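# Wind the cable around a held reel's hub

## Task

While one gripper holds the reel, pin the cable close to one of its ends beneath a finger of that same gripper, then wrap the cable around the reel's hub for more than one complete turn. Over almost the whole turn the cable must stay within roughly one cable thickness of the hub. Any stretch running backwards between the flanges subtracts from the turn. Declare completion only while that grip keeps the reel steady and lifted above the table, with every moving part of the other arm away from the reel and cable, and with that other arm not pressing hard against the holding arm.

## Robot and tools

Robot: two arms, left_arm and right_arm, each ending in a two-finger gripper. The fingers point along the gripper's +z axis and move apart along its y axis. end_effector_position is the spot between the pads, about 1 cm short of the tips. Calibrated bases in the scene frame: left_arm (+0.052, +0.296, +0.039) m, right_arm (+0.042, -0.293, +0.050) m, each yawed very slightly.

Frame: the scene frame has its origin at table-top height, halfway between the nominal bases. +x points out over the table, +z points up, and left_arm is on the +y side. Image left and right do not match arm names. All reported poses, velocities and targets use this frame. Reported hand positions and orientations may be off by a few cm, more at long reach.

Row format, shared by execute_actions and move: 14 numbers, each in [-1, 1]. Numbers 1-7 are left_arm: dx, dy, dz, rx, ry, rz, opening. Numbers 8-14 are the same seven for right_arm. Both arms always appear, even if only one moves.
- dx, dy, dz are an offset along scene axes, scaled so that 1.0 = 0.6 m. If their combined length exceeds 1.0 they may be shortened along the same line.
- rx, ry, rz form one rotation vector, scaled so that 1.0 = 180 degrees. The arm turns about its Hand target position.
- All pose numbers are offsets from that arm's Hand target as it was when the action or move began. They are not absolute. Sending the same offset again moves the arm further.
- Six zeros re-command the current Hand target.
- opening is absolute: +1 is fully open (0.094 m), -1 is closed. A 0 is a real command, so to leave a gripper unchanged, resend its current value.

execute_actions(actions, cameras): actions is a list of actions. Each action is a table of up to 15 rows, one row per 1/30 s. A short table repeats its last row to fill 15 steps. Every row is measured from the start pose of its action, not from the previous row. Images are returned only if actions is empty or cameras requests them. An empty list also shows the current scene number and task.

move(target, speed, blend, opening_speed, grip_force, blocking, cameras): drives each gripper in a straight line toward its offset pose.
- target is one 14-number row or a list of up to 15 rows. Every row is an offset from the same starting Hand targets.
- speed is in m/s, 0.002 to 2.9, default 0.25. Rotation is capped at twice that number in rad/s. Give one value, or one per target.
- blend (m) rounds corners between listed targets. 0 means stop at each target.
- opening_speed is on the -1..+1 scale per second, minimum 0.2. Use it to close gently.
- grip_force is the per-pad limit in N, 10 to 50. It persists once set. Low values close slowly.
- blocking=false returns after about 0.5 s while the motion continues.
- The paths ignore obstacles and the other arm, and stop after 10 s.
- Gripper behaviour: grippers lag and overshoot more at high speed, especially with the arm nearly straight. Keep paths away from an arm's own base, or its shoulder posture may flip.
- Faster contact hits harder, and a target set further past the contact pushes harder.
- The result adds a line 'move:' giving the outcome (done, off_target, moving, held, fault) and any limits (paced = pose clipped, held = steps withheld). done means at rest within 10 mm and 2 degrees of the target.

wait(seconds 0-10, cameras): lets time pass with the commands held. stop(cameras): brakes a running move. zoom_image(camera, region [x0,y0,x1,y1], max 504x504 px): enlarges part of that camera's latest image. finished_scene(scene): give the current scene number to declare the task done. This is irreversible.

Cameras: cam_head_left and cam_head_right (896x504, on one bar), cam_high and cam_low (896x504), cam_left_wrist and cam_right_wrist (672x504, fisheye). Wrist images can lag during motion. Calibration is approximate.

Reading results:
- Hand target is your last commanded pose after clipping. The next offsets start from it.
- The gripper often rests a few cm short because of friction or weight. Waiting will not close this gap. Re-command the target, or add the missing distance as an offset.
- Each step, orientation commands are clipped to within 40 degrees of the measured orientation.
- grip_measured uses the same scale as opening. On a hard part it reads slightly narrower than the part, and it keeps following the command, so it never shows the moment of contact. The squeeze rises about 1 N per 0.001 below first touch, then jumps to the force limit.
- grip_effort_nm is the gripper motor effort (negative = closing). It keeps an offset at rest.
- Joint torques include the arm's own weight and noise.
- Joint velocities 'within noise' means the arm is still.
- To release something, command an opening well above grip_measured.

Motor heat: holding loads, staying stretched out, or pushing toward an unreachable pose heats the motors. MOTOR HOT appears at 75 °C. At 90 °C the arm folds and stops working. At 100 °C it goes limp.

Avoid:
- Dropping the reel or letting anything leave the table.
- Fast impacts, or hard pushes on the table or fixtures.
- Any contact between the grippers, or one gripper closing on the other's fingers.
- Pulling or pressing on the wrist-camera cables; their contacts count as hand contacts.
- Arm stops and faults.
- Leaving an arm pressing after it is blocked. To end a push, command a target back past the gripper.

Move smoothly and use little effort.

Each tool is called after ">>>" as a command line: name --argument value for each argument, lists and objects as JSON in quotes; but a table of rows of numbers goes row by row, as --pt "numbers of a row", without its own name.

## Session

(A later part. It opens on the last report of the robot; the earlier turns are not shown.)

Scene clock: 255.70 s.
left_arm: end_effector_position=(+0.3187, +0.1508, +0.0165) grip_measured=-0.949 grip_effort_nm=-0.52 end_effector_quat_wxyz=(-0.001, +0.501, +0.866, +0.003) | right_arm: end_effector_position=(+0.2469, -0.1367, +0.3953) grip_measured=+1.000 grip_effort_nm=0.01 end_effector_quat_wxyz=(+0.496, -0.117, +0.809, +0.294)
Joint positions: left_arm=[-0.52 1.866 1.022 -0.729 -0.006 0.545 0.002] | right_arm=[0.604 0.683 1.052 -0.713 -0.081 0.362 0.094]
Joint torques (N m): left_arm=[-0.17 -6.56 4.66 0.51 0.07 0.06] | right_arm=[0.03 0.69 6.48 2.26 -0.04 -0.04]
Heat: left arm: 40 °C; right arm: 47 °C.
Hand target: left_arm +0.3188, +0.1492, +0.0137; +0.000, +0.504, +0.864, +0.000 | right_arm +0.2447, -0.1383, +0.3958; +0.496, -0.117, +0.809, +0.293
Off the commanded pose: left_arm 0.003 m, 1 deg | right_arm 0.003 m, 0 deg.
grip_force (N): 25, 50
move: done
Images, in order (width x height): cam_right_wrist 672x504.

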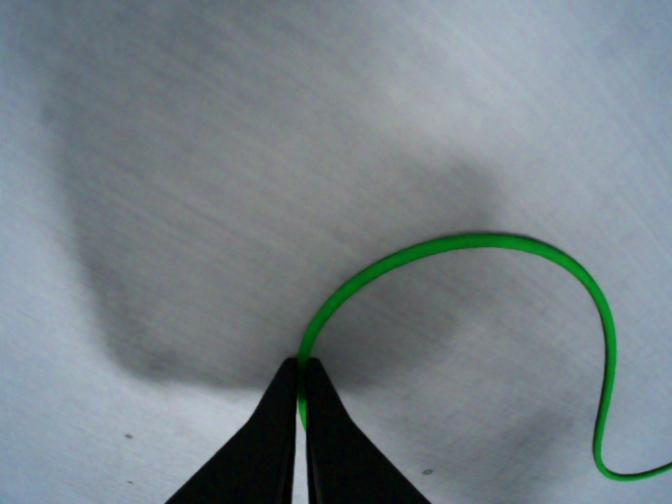

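>>> move --target '[0, 0, 0.40, 0, 0, 0, -1.0, 0, 0, 0, 0, 0, 0, 1.0]' --speed 0.12 --cameras '["cam_right_wrist", "cam_low", "cam_high", "cam_head_left"]'

>>> zoom_image --camera "cam_low" --region '[440, 160, 640, 310]'

>>> zoom_image --camera "cam_head_left" --region '[400, 180, 620, 450]'

Scene clock: 260.53 s.
left_arm: end_effector_position=(+0.3194, +0.1504, +0.2369) grip_measured=-0.950 grip_effort_nm=-0.58 end_effector_quat_wxyz=(+0.019, +0.501, +0.865, +0.003) | right_arm: end_effector_position=(+0.2469, -0.1367, +0.3953) grip_measured=+1.000 grip_effort_nm=0.01 end_effector_quat_wxyz=(+0.496, -0.117, +0.809, +0.294)
Joint positions: left_arm=[-0.52 1.693 1.724 -1.563 -0.006 0.545 0.002] | right_arm=[0.604 0.683 1.052 -0.713 -0.081 0.362 0.094]
Joint torques (N m): left_arm=[-0.12 -9.11 7.76 0.43 0.06 0.08] | right_arm=[0.02 0.7 6.45 2.26 -0.03 -0.04]
Heat: left arm: 41 °C; right arm: 47 °C.
Hand target: left_arm +0.3188, +0.1493, +0.2537; +0.000, +0.504, +0.864, +0.000 | right_arm +0.2447, -0.1383, +0.3958; +0.496, -0.117, +0.809, +0.293
Off the commanded pose: left_arm 0.017 m, 2 deg | right_arm 0.003 m, 0 deg.
joint sent to its limit (left arm) — joint 4 (wrist pitch), lower limit. The joint targets are off in orientation, not in position.
grip_force (N): 25, 50
move: off_target (left_arm)
Images, in order (width x height): cam_head_left 896x504, cam_high 896x504, cam_low 896x504, cam_right_wrist 672x504.

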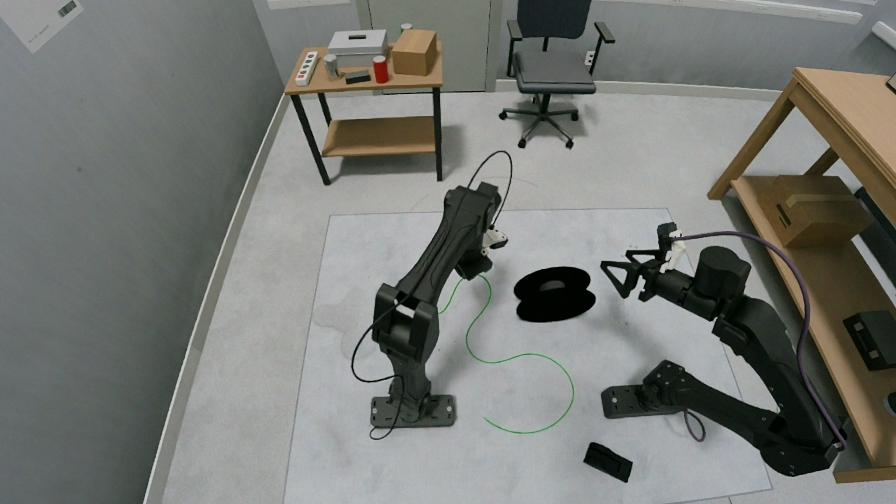

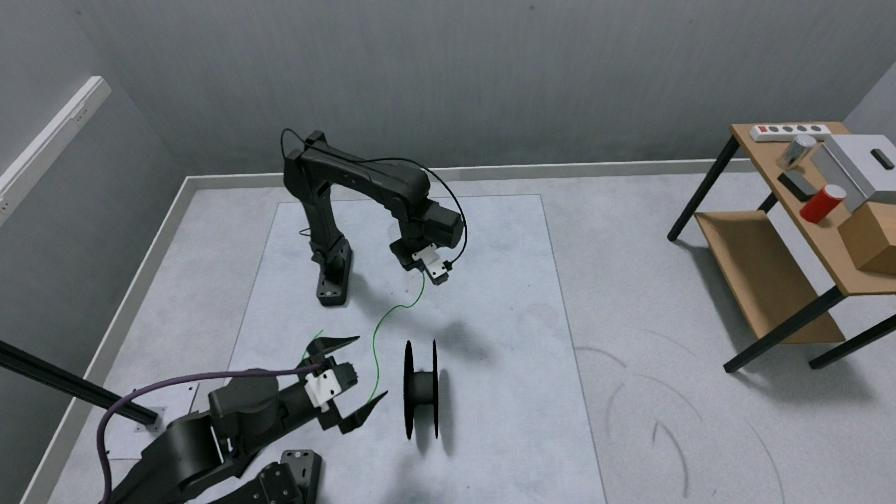

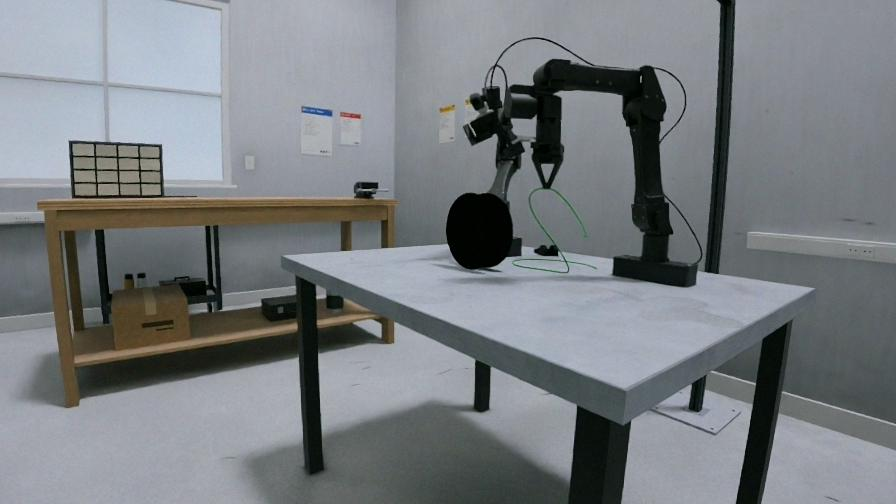

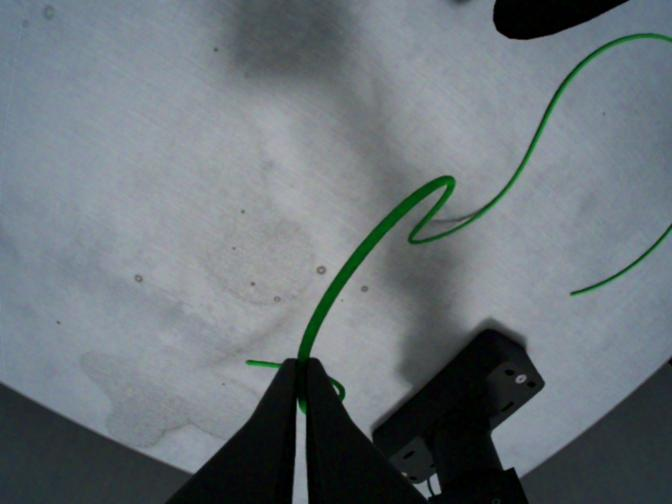

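Scaled by 2.520 from the camera's 896x504 image, which has a finer 1280x720 frame.

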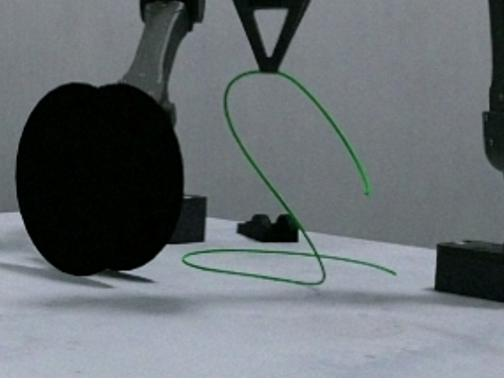

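Scaled by 1.867 from the camera's 896x504 image, which has a finer 1280x720 frame.

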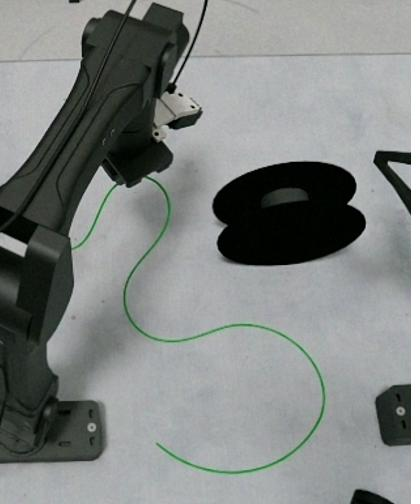

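>>> move --pt "-0.03 0.053 -0.30 0 0 0 -1.0 0 0 0 0 0 0 1.0" --pt "-0.0583 0.103 -0.395 0 0 0 -1.0 0 0 0 0 0 0 1.0" --pt "-0.0583 0.103 -0.395 0 0 0 -0.4 0 0 0 0 0 0 1.0" --pt "-0.0583 0.103 -0.12 0 0 0 -0.4 0 0 0 0 0 0 1.0" --speed '[0.15, 0.06, 0.06, 0.15]' --blend '[0.03, 0, 0, 0]' --cameras '["cam_right_wrist", "cam_high", "cam_head_left"]'

Scene clock: 307.37 s.
left_arm: end_effector_position=(+0.2803, +0.2116, +0.1692) grip_measured=-0.403 grip_effort_nm=0.13 end_effector_quat_wxyz=(-0.021, +0.504, +0.864, -0.001) | right_arm: end_effector_position=(+0.2469, -0.1367, +0.3953) grip_measured=+1.000 grip_effort_nm=0.01 end_effector_quat_wxyz=(+0.496, -0.117, +0.809, +0.294)
Joint positions: left_arm=[-0.377 1.502 1.256 -1.366 -0.006 0.695 0.028] | right_arm=[0.604 0.683 1.052 -0.713 -0.081 0.362 0.094]
Joint torques (N m): left_arm=[0.57 -6.91 7.8 0.24 0.07 0.07] | right_arm=[0.03 0.66 6.48 2.27 -0.03 -0.05]
Motor temperatures (°C): left_arm=[30 35 42 34 27 29 31] | right_arm=[31 31 40 47 27 26 29]
Heat: left arm: 42 °C; right arm: 47 °C.
Hand target: left_arm +0.2837, +0.2110, +0.1816; -0.001, +0.504, +0.864, +0.000 | right_arm +0.2447, -0.1383, +0.3958; +0.496, -0.117, +0.809, +0.293
Off the commanded pose: left_arm 0.013 m, 2 deg | right_arm 0.003 m, 0 deg.
grip_force (N): 25, 50
move: off_target (left_arm)
Images, in order (width x height): cam_head_left 896x504, cam_high 896x504, cam_right_wrist 672x504.

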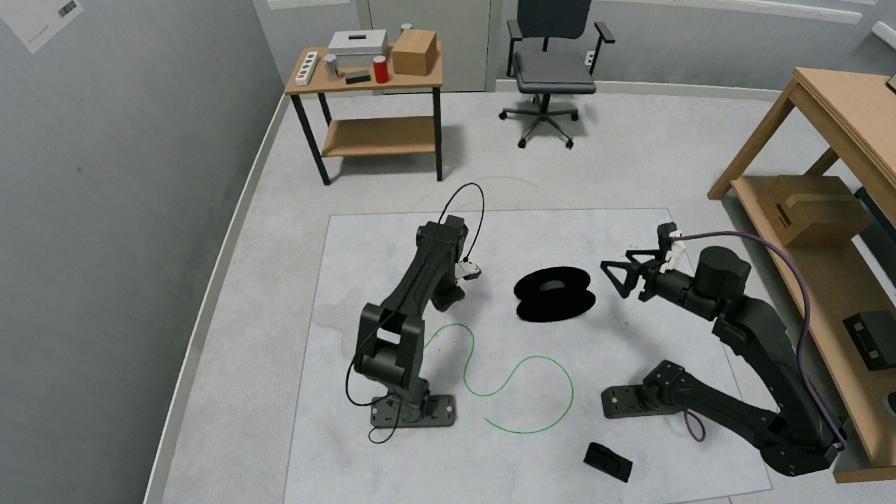

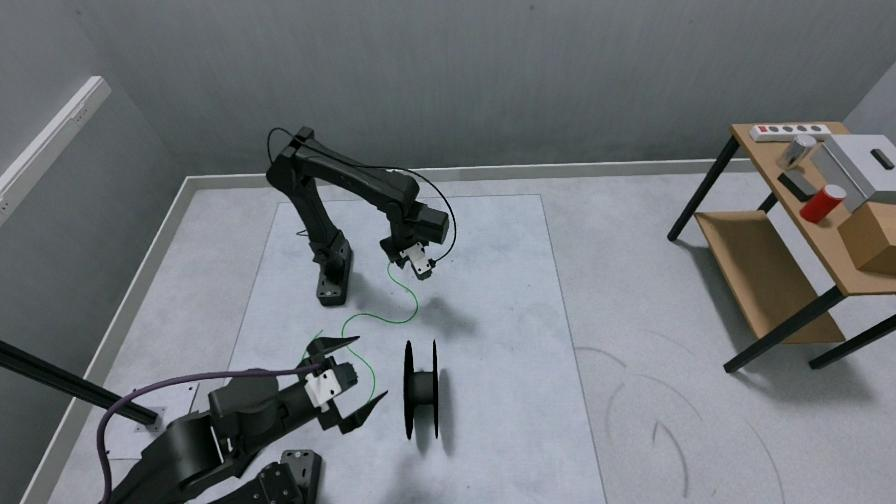

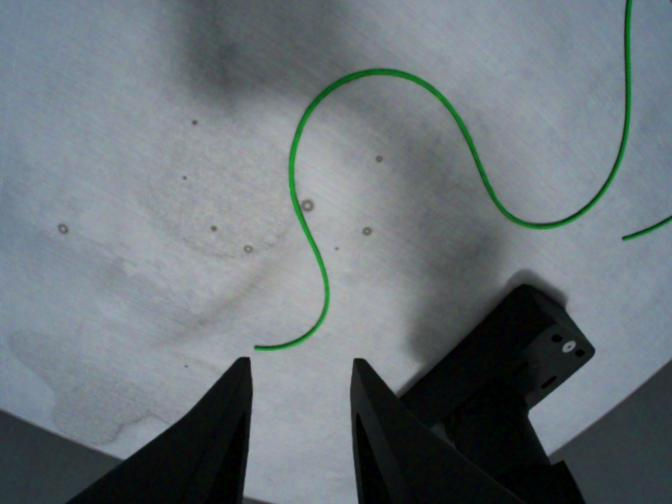

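>>> move --target '[-0.05, 0.05, 0.1, 0, 0, 0, -0.4, 0.1572, 0.078, -0.1597, -0.4027, 0.1036, 0.3532, 1.0]' --speed 0.2 --cameras '["cam_left_wrist", "cam_high", "cam_head_right"]'

Scene clock: 381.97 s.
left_arm: end_effector_position=(+0.2543, +0.2403, +0.2309) grip_measured=-0.403 grip_effort_nm=0.13 end_effector_quat_wxyz=(+0.017, +0.504, +0.863, +0.007) | right_arm: end_effector_position=(+0.3389, -0.0947, +0.3025) grip_measured=+1.000 grip_effort_nm=0.01 end_effector_quat_wxyz=(-0.127, +0.696, -0.706, +0.025)
Joint positions: left_arm=[-0.292 1.333 1.362 -1.563 -0.006 0.78 0.028] | right_arm=[0.599 1.759 2 -1.552 0 -0.971 0.094]
Joint torques (N m): left_arm=[0.66 -5.3 7.21 0.38 0.05 0.07] | right_arm=[0.75 -7.77 7.36 0.85 -0.01 -0.11]
Heat: left arm: 42 °C; right arm: 46 °C.
Hand target: left_arm +0.2538, +0.2410, +0.2417; +0.000, +0.504, +0.864, +0.000 | right_arm +0.3390, -0.0915, +0.3000; +0.000, +0.707, -0.707, +0.000
Off the commanded pose: left_arm 0.011 m, 2 deg | right_arm 0.004 m, 15 deg.
joint sent to its limit (left arm) — joint 4 (wrist pitch), lower limit. The joint targets are off in orientation, not in position.
joint sent to its limit (right arm) — joint 4 (wrist pitch), lower limit. The joint targets are off in orientation, not in position.
grip_force (N): 25, 50
move: off_target (left_arm, right_arm)
camera_calibration:
cam_left_wrist: T_world_to_cam=[[-0.847187, -0.53123, 0.00833351, 0.333725], [-0.475211, 0.764678, 0.435249, -0.126582], [-0.237589, 0.364777, -0.900272, 0.279842], [0, 0, 0, 1]] pos_world=[0.289062, 0.171999, 0.304247]
Images, in order (width x height): cam_head_right 896x504, cam_high 896x504, cam_left_wrist 672x504.

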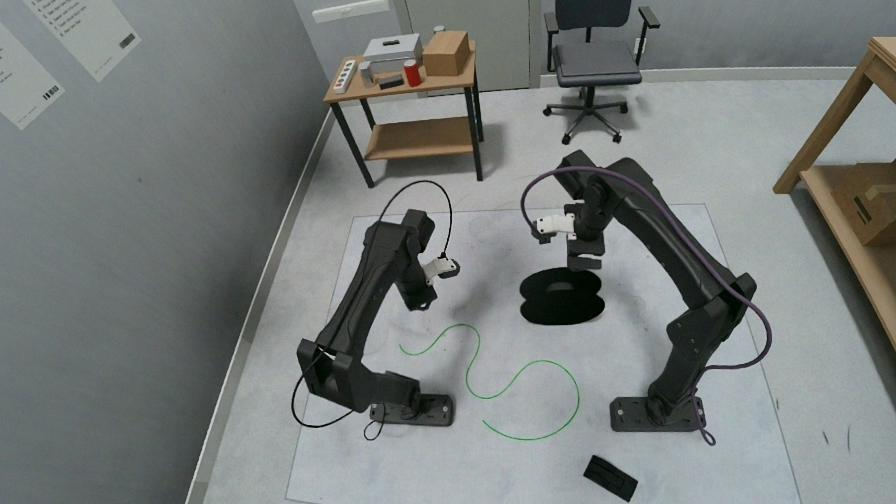

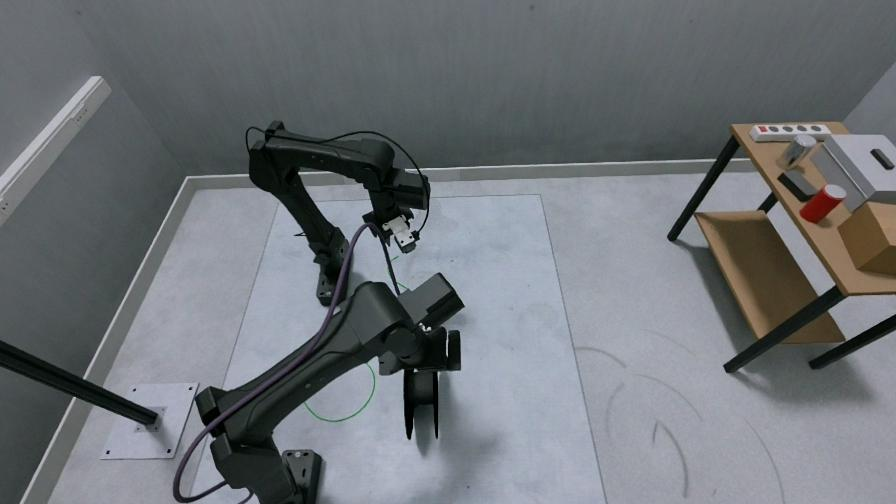

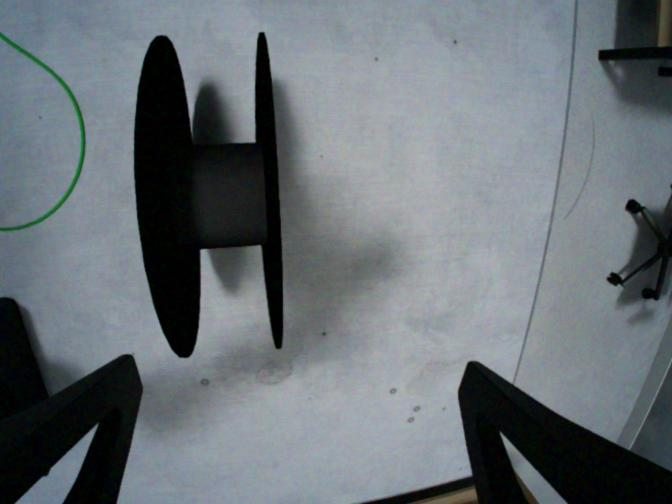

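>>> move --target '[0, 0, 0, 0, 0, 0, -0.4, -0.025, 0.005, -0.0833, 0, 0, 0, 1.0]' --speed 0.15 --cameras '["cam_left_wrist", "cam_right_wrist", "cam_high"]'

Scene clock: 409.80 s.
left_arm: end_effector_position=(+0.2543, +0.2403, +0.2309) grip_measured=-0.403 grip_effort_nm=0.13 end_effector_quat_wxyz=(+0.017, +0.504, +0.863, +0.007) | right_arm: end_effector_position=(+0.3288, -0.0889, +0.2620) grip_measured=+1.000 grip_effort_nm=0.01 end_effector_quat_wxyz=(-0.061, +0.706, -0.706, +0.012)
Joint positions: left_arm=[-0.292 1.333 1.362 -1.563 -0.006 0.78 0.028] | right_arm=[0.631 1.816 1.923 -1.553 0.004 -0.953 0.094]
Joint torques (N m): left_arm=[0.58 -5.22 7.12 0.35 0.02 0.09] | right_arm=[0.64 -8.58 4.96 0.57 -0.03 0.05]
Motor temperatures (°C): left_arm=[30 33 41 32 27 28 30] | right_arm=[31 32 40 40 27 26 29]
Heat: left arm: 41 °C; right arm: 40 °C.
Hand target: left_arm +0.2538, +0.2410, +0.2417; +0.000, +0.504, +0.864, +0.000 | right_arm +0.3240, -0.0886, +0.2500; +0.000, +0.707, -0.707, +0.001
Off the commanded pose: left_arm 0.011 m, 2 deg | right_arm 0.013 m, 7 deg.
joint sent to its limit (left arm) — joint 4 (wrist pitch), lower limit. The joint targets are off in orientation, not in position.
joint sent to its limit (right arm) — joint 4 (wrist pitch), lower limit. The joint targets are off in orientation, not in position.
grip_force (N): 25, 50
move: off_target (left_arm, right_arm)
camera_calibration:
cam_left_wrist: T_world_to_cam=[[-0.847187, -0.53123, 0.00833351, 0.333725], [-0.475211, 0.764678, 0.435249, -0.126582], [-0.237589, 0.364777, -0.900272, 0.279842], [0, 0, 0, 1]] pos_world=[0.289062, 0.171999, 0.304247]
cam_right_wrist: T_world_to_cam=[[0.987126, 0.0538533, 0.150606, -0.367606], [-0.0133219, -0.910657, 0.412948, -0.147453], [0.159389, -0.409638, -0.898216, 0.248445], [0, 0, 0, 1]] pos_world=[0.321309, -0.0127099, 0.339412]
Images, in order (width x height): cam_high 896x504, cam_left_wrist 672x504, cam_right_wrist 672x504.

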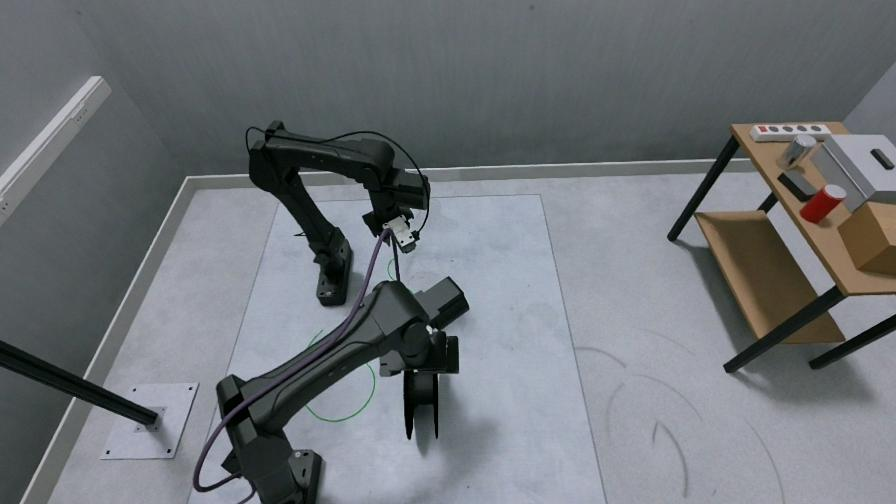

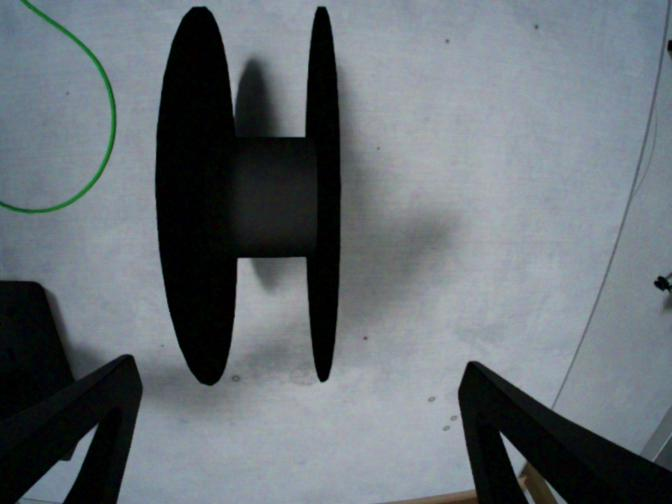

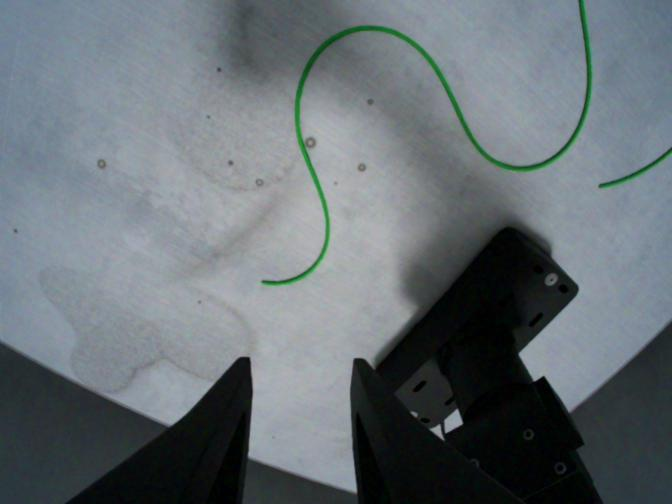

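>>> zoom_image --camera "cam_left_wrist" --region '[130, 0, 380, 400]'

Scaled by 1.260 from the camera's 672x504 image, which has a finer 960x720 frame.

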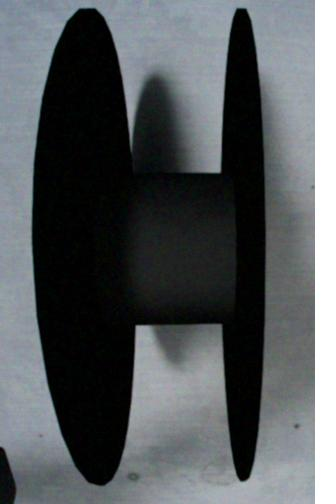

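>>> move --target '[0, 0, 0, 0, 0, 0, -0.4, -0.0083, 0.0093, -0.0583, 0, 0, 0, 1.0]' --speed 0.1 --cameras '["cam_left_wrist", "cam_right_wrist"]'

Scene clock: 453.13 s.
left_arm: end_effector_position=(+0.2543, +0.2403, +0.2309) grip_measured=-0.403 grip_effort_nm=0.13 end_effector_quat_wxyz=(+0.017, +0.504, +0.863, +0.007) | right_arm: end_effector_position=(+0.3189, -0.0864, +0.2260) grip_measured=+1.000 grip_effort_nm=0.01 end_effector_quat_wxyz=(-0.012, +0.707, -0.707, +0.004)
Joint positions: left_arm=[-0.292 1.333 1.362 -1.563 -0.006 0.78 0.028] | right_arm=[0.653 1.853 1.829 -1.523 0.004 -0.931 0.094]
Joint torques (N m): left_arm=[0.55 -5.24 7.17 0.33 0.06 0.09] | right_arm=[0.62 -9.1 5.01 0.68 -0.03 0.04]
Heat: left arm: 41 °C; right arm: 38 °C.
Hand target: left_arm +0.2538, +0.2410, +0.2417; +0.000, +0.504, +0.864, +0.000 | right_arm +0.3190, -0.0829, +0.2150; +0.000, +0.707, -0.707, +0.000
Off the commanded pose: left_arm 0.011 m, 2 deg | right_arm 0.011 m, 1 deg.
joint sent to its limit (left arm) — joint 4 (wrist pitch), lower limit. The joint targets are off in orientation, not in position.
grip_force (N): 25, 50
move: off_target (left_arm, right_arm)
camera_calibration:
cam_left_wrist: T_world_to_cam=[[-0.847187, -0.53123, 0.00833351, 0.333725], [-0.475211, 0.764678, 0.435249, -0.126582], [-0.237589, 0.364777, -0.900272, 0.279842], [0, 0, 0, 1]] pos_world=[0.289062, 0.171999, 0.304247]
cam_right_wrist: T_world_to_cam=[[0.996031, 0.0601681, 0.065588, -0.335518], [0.0228888, -0.885267, 0.464519, -0.151466], [0.0860122, -0.461174, -0.883131, 0.234245], [0, 0, 0, 1]] pos_world=[0.317505, -0.0058727, 0.299234]
Images, in order (width x height): cam_left_wrist 672x504, cam_right_wrist 672x504.

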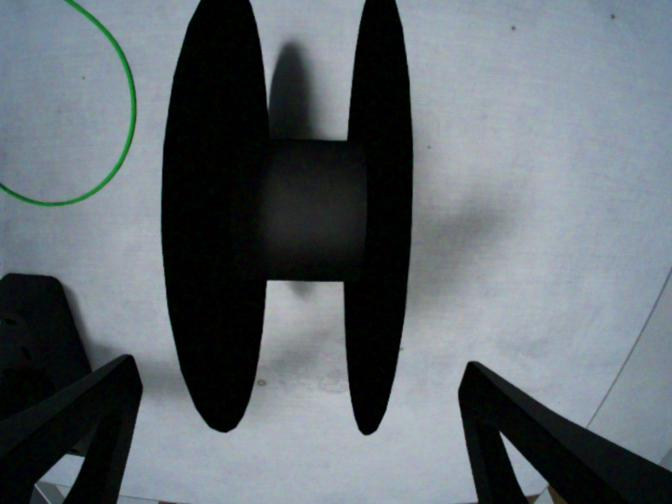

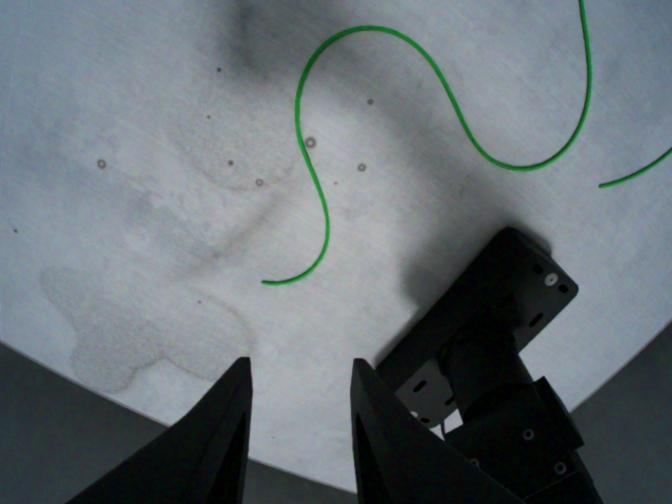

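>>> move --target '[0, 0, 0, 0, 0, 0, -0.4, -0.0075, 0.003, -0.0917, 0, 0, 0, 1.0]' --speed 0.08 --cameras '["cam_left_wrist", "cam_high", "cam_low"]'

Scene clock: 462.57 s.
left_arm: end_effector_position=(+0.2543, +0.2403, +0.2309) grip_measured=-0.403 grip_effort_nm=0.13 end_effector_quat_wxyz=(+0.017, +0.504, +0.863, +0.007) | right_arm: end_effector_position=(+0.3167, -0.0834, +0.1636) grip_measured=+1.000 grip_effort_nm=0.01 end_effector_quat_wxyz=(+0.000, +0.707, -0.708, +0.002)
Joint positions: left_arm=[-0.292 1.333 1.362 -1.563 -0.006 0.78 0.028] | right_arm=[0.664 1.853 1.581 -1.297 0.004 -0.919 0.094]
Joint torques (N m): left_arm=[0.69 -5.29 7.17 0.39 0.07 0.09] | right_arm=[0.76 -11.43 4.94 0.62 -0.03 0.05]
Heat: left arm: 41 °C; right arm: 38 °C.
Hand target: left_arm +0.2538, +0.2410, +0.2417; +0.000, +0.504, +0.864, +0.000 | right_arm +0.3145, -0.0812, +0.1600; +0.000, +0.707, -0.707, +0.000
Off the commanded pose: left_arm 0.011 m, 2 deg | right_arm 0.005 m, 0 deg.
joint sent to its limit (left arm) — joint 4 (wrist pitch), lower limit. The joint targets are off in orientation, not in position.
grip_force (N): 25, 50
move: off_target (left_arm)
camera_calibration:
cam_left_wrist: T_world_to_cam=[[-0.847187, -0.53123, 0.00833351, 0.333725], [-0.475211, 0.764678, 0.435249, -0.126582], [-0.237589, 0.364777, -0.900272, 0.279842], [0, 0, 0, 1]] pos_world=[0.289062, 0.171999, 0.304247]
Images, in order (width x height): cam_high 896x504, cam_low 896x504, cam_left_wrist 672x504.

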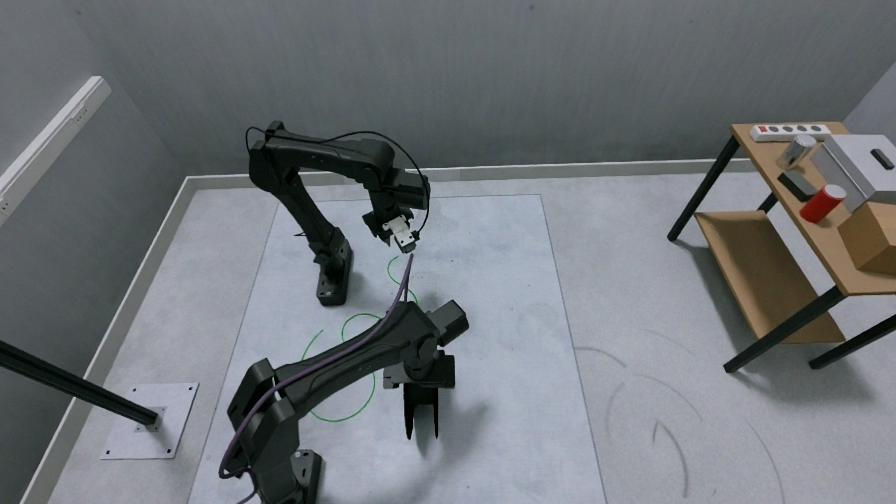

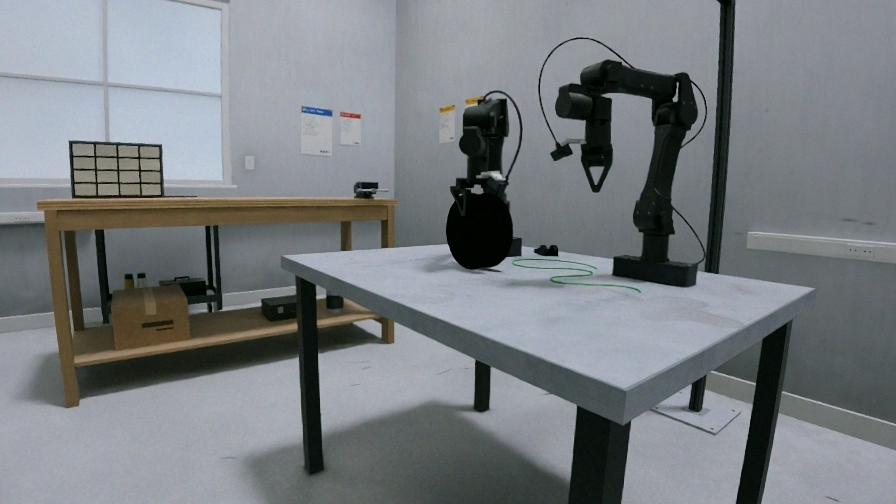

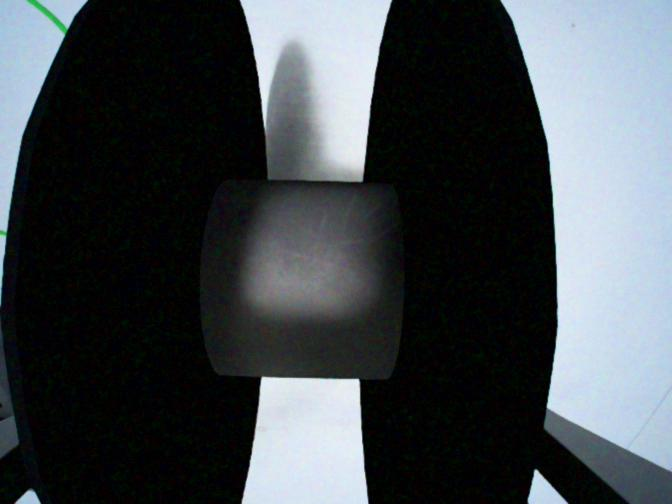

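>>> move --target '[0, 0, 0, 0, 0, 0, -0.4, 0, 0, 0, 0, 0, 0, 0.25]' --opening_speed 0.3 --grip_force '[25, 35]' --cameras '["cam_left_wrist"]'

Scene clock: 471.77 s.
left_arm: end_effector_position=(+0.2543, +0.2403, +0.2309) grip_measured=-0.403 grip_effort_nm=0.13 end_effector_quat_wxyz=(+0.017, +0.504, +0.863, +0.007) | right_arm: end_effector_position=(+0.3166, -0.0832, +0.1636) grip_measured=+0.299 grip_effort_nm=-0.74 end_effector_quat_wxyz=(-0.001, +0.707, -0.707, +0.002)
Joint positions: left_arm=[-0.292 1.333 1.362 -1.563 -0.006 0.78 0.028] | right_arm=[0.665 1.853 1.581 -1.297 0.004 -0.918 0.061]
Joint torques (N m): left_arm=[0.75 -5.22 7.13 0.38 0.05 0.09] | right_arm=[0.66 -11.41 4.97 0.62 -0.05 0.04]
Heat: left arm: 41 °C; right arm: 38 °C.
Hand target: left_arm +0.2538, +0.2410, +0.2417; +0.000, +0.504, +0.864, +0.000 | right_arm +0.3145, -0.0812, +0.1600; +0.000, +0.707, -0.707, +0.000
Off the commanded pose: left_arm 0.011 m, 2 deg | right_arm 0.005 m, 0 deg.
joint sent to its limit (left arm) — joint 4 (wrist pitch), lower limit. The joint targets are off in orientation, not in position.
grip_force (N): 25, 35
move: off_target (left_arm)
camera_calibration:
cam_left_wrist: T_world_to_cam=[[-0.847187, -0.53123, 0.00833351, 0.333725], [-0.475211, 0.764678, 0.435249, -0.126582], [-0.237589, 0.364777, -0.900272, 0.279842], [0, 0, 0, 1]] pos_world=[0.289062, 0.171999, 0.304247]
Images, in order (width x height): cam_left_wrist 672x504.

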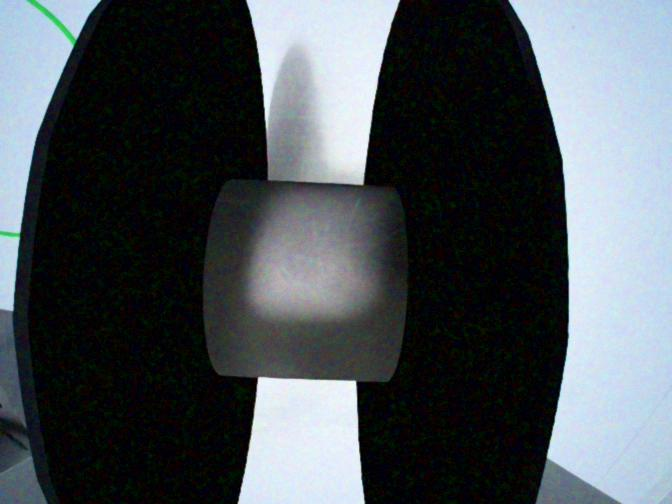

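>>> move --pt "0 0 0 0 0 0 -0.4 0 0 0.06 0 0 0 0.25" --pt "0 0 0 0 0 0 -0.4 0.1307 0.1387 0.06 0 0 -0.1667 0.25" --speed '[0.06, 0.1]' --cameras '["cam_left_wrist", "cam_high", "cam_low", "cam_head_left"]'

Scene clock: 482.10 s.
left_arm: end_effector_position=(+0.2543, +0.2403, +0.2309) grip_measured=-0.403 grip_effort_nm=0.13 end_effector_quat_wxyz=(+0.017, +0.504, +0.863, +0.007) | right_arm: end_effector_position=(+0.3925, -0.0034, +0.2024) grip_measured=+0.299 grip_effort_nm=-0.74 end_effector_quat_wxyz=(+0.051, -0.500, +0.865, +0.006)
Joint positions: left_arm=[-0.292 1.333 1.362 -1.563 -0.006 0.78 0.028] | right_arm=[0.703 2.276 2.367 -1.56 0.004 -0.358 0.061]
Joint torques (N m): left_arm=[0.72 -5.26 7.09 0.37 0.03 0.08] | right_arm=[0.72 -12.98 7.9 0.58 -0.04 0.05]
Motor temperatures (°C): left_arm=[30 32 41 31 27 28 30] | right_arm=[31 37 38 35 27 26 29]
Heat: left arm: 41 °C; right arm: 38 °C.
Hand target: left_arm +0.2538, +0.2410, +0.2417; +0.000, +0.504, +0.864, +0.000 | right_arm +0.3929, +0.0020, +0.1959; -0.001, -0.500, +0.866, +0.000
Off the commanded pose: left_arm 0.011 m, 2 deg | right_arm 0.008 m, 6 deg.
joint sent to its limit (left arm) — joint 4 (wrist pitch), lower limit. The joint targets are off in orientation, not in position.
joint sent to its limit (right arm) — joint 4 (wrist pitch), lower limit. The joint targets are off in orientation, not in position.
grip_force (N): 25, 35
move: off_target (left_arm, right_arm)
camera_calibration:
cam_left_wrist: T_world_to_cam=[[-0.847187, -0.53123, 0.00833351, 0.333725], [-0.475211, 0.764678, 0.435249, -0.126582], [-0.237589, 0.364777, -0.900272, 0.279842], [0, 0, 0, 1]] pos_world=[0.289062, 0.171999, 0.304247]
Images, in order (width x height): cam_head_left 896x504, cam_high 896x504, cam_low 896x504, cam_left_wrist 672x504.

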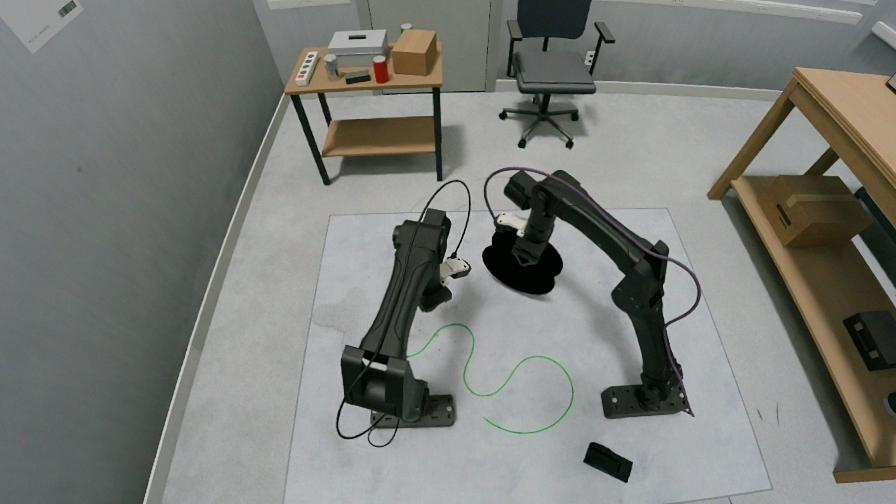

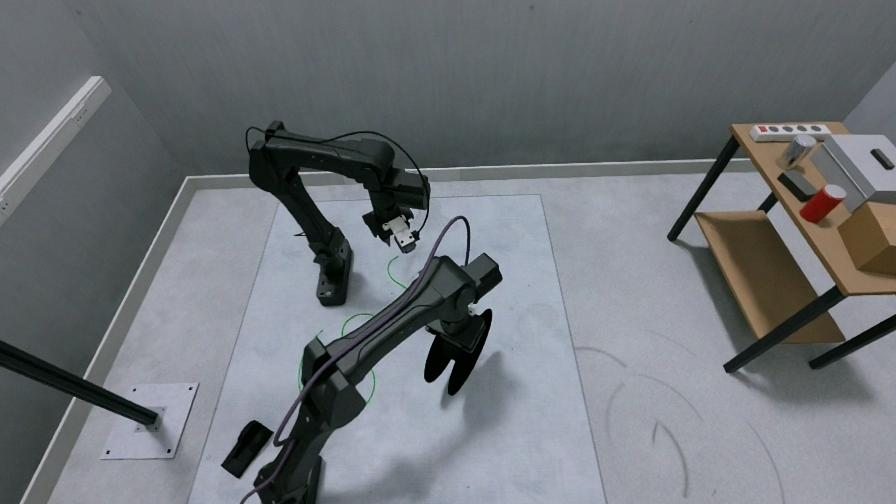

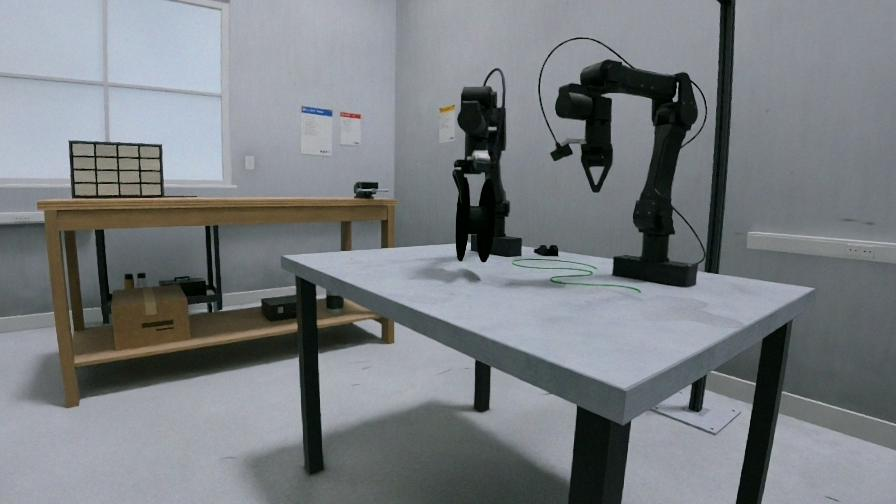

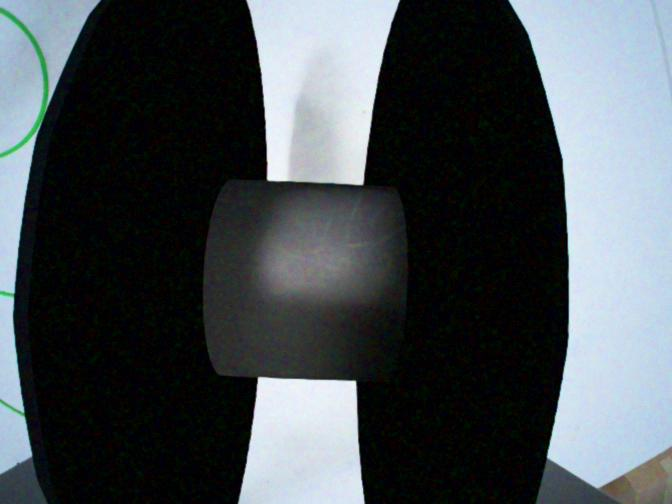

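>>> move --pt "0 0 0 0 0 0 -0.4 0.003 0 -0.05 0 0 0 0.25" --pt "0 0 0 0 0 0 -0.4 0.003 0 -0.061 0 0 0 0.25" --speed '[0.06, 0.015]' --cameras '["cam_low"]'

>>> zoom_image --camera "cam_low" --region '[420, 140, 560, 280]'

Scene clock: 488.87 s.
left_arm: end_effector_position=(+0.2543, +0.2403, +0.2309) grip_measured=-0.403 grip_effort_nm=0.13 end_effector_quat_wxyz=(+0.017, +0.504, +0.863, +0.007) | right_arm: end_effector_position=(+0.3941, -0.0020, +0.1671) grip_measured=+0.299 grip_effort_nm=-0.74 end_effector_quat_wxyz=(+0.011, -0.500, +0.866, +0.000)
Joint positions: left_arm=[-0.292 1.333 1.362 -1.563 -0.006 0.78 0.028] | right_arm=[0.703 2.359 2.371 -1.56 0.004 -0.357 0.061]
Joint torques (N m): left_arm=[0.66 -5.18 7.23 0.35 0.06 0.03] | right_arm=[0.46 -13.59 7.9 0.43 -0.05 0.03]
Heat: left arm: 41 °C; right arm: 38 °C.
Hand target: left_arm +0.2538, +0.2410, +0.2417; +0.000, +0.504, +0.864, +0.000 | right_arm +0.3947, +0.0021, +0.1594; +0.000, -0.500, +0.866, +0.000
Off the commanded pose: left_arm 0.011 m, 2 deg | right_arm 0.009 m, 1 deg.
joint sent to its limit (left arm) — joint 4 (wrist pitch), lower limit. The joint targets are off in orientation, not in position.
joint sent to its limit (right arm) — joint 4 (wrist pitch), lower limit. The joint targets still meet the commanded pose.
grip_force (N): 25, 35
move: off_target (left_arm)
Images, in order (width x height): cam_low 896x504.

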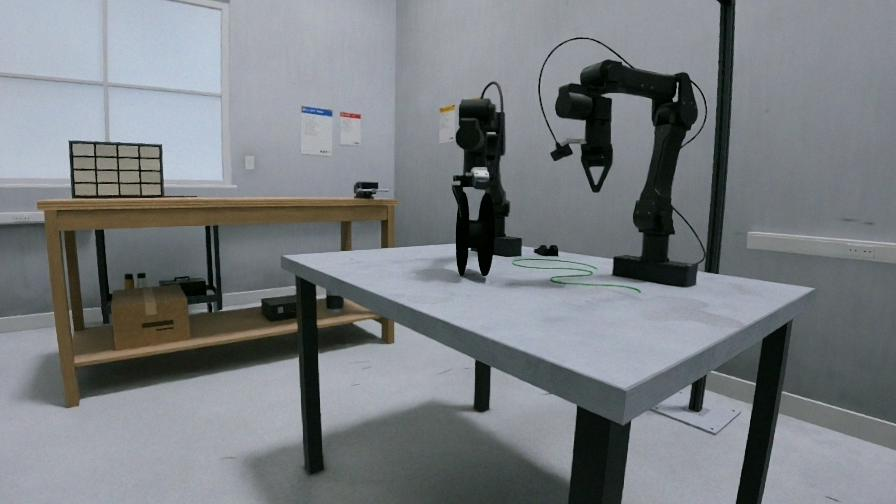

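Scaled by 3.600 from the camera's 896x504 image, which has a finer 1280x720 frame.

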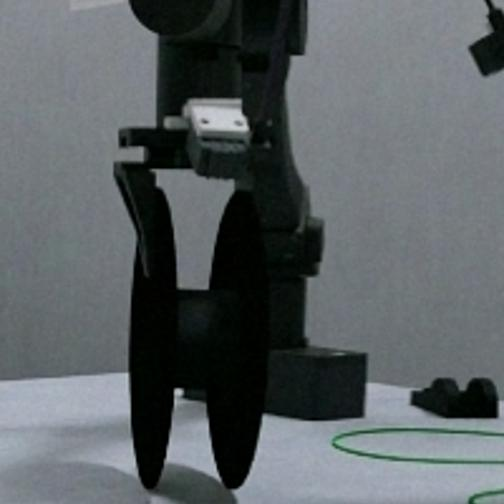

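>>> move --target '[0, 0, 0, 0, 0, 0, -0.4, 0, -0.002, -0.009, 0, 0, 0, 0.25]' --speed 0.02 --cameras '["cam_low"]'

>>> zoom_image --camera "cam_low" --region '[420, 200, 540, 290]'

Scene clock: 491.70 s.
left_arm: end_effector_position=(+0.2543, +0.2403, +0.2309) grip_measured=-0.403 grip_effort_nm=0.13 end_effector_quat_wxyz=(+0.017, +0.504, +0.863, +0.007) | right_arm: end_effector_position=(+0.3941, -0.0020, +0.1671) grip_measured=+0.299 grip_effort_nm=-0.74 end_effector_quat_wxyz=(+0.011, -0.500, +0.866, +0.000)
Joint positions: left_arm=[-0.292 1.333 1.362 -1.563 -0.006 0.78 0.028] | right_arm=[0.703 2.359 2.371 -1.56 0.004 -0.357 0.061]
Joint torques (N m): left_arm=[0.7 -5.3 7.1 0.38 0.09 0.1] | right_arm=[0.27 -13.63 6.23 0.57 -0.06 0.02]
Heat: left arm: 41 °C; right arm: 39 °C.
Hand target: left_arm +0.2538, +0.2410, +0.2417; +0.000, +0.504, +0.864, +0.000 | right_arm +0.3947, +0.0009, +0.1540; +0.000, -0.500, +0.866, +0.000
Off the commanded pose: left_arm 0.011 m, 2 deg | right_arm 0.013 m, 1 deg.
joint sent to its limit (left arm) — joint 4 (wrist pitch), lower limit. The joint targets are off in orientation, not in position.
grip_force (N): 25, 35
move: off_target (left_arm, right_arm)
Images, in order (width x height): cam_low 896x504.

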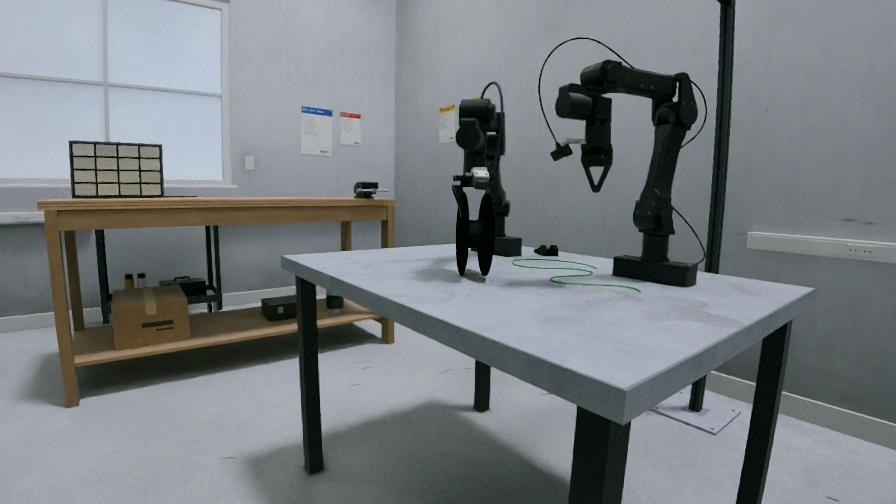

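Scaled by 4.200 from the camera's 896x504 image, which has a finer 1280x720 frame.

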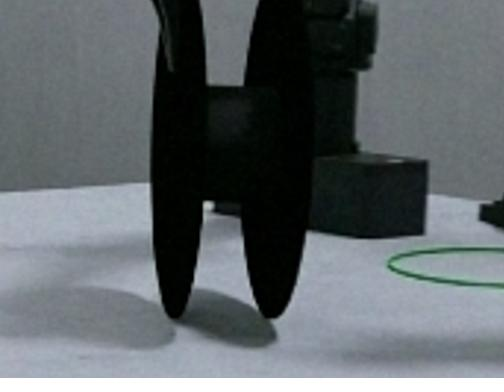

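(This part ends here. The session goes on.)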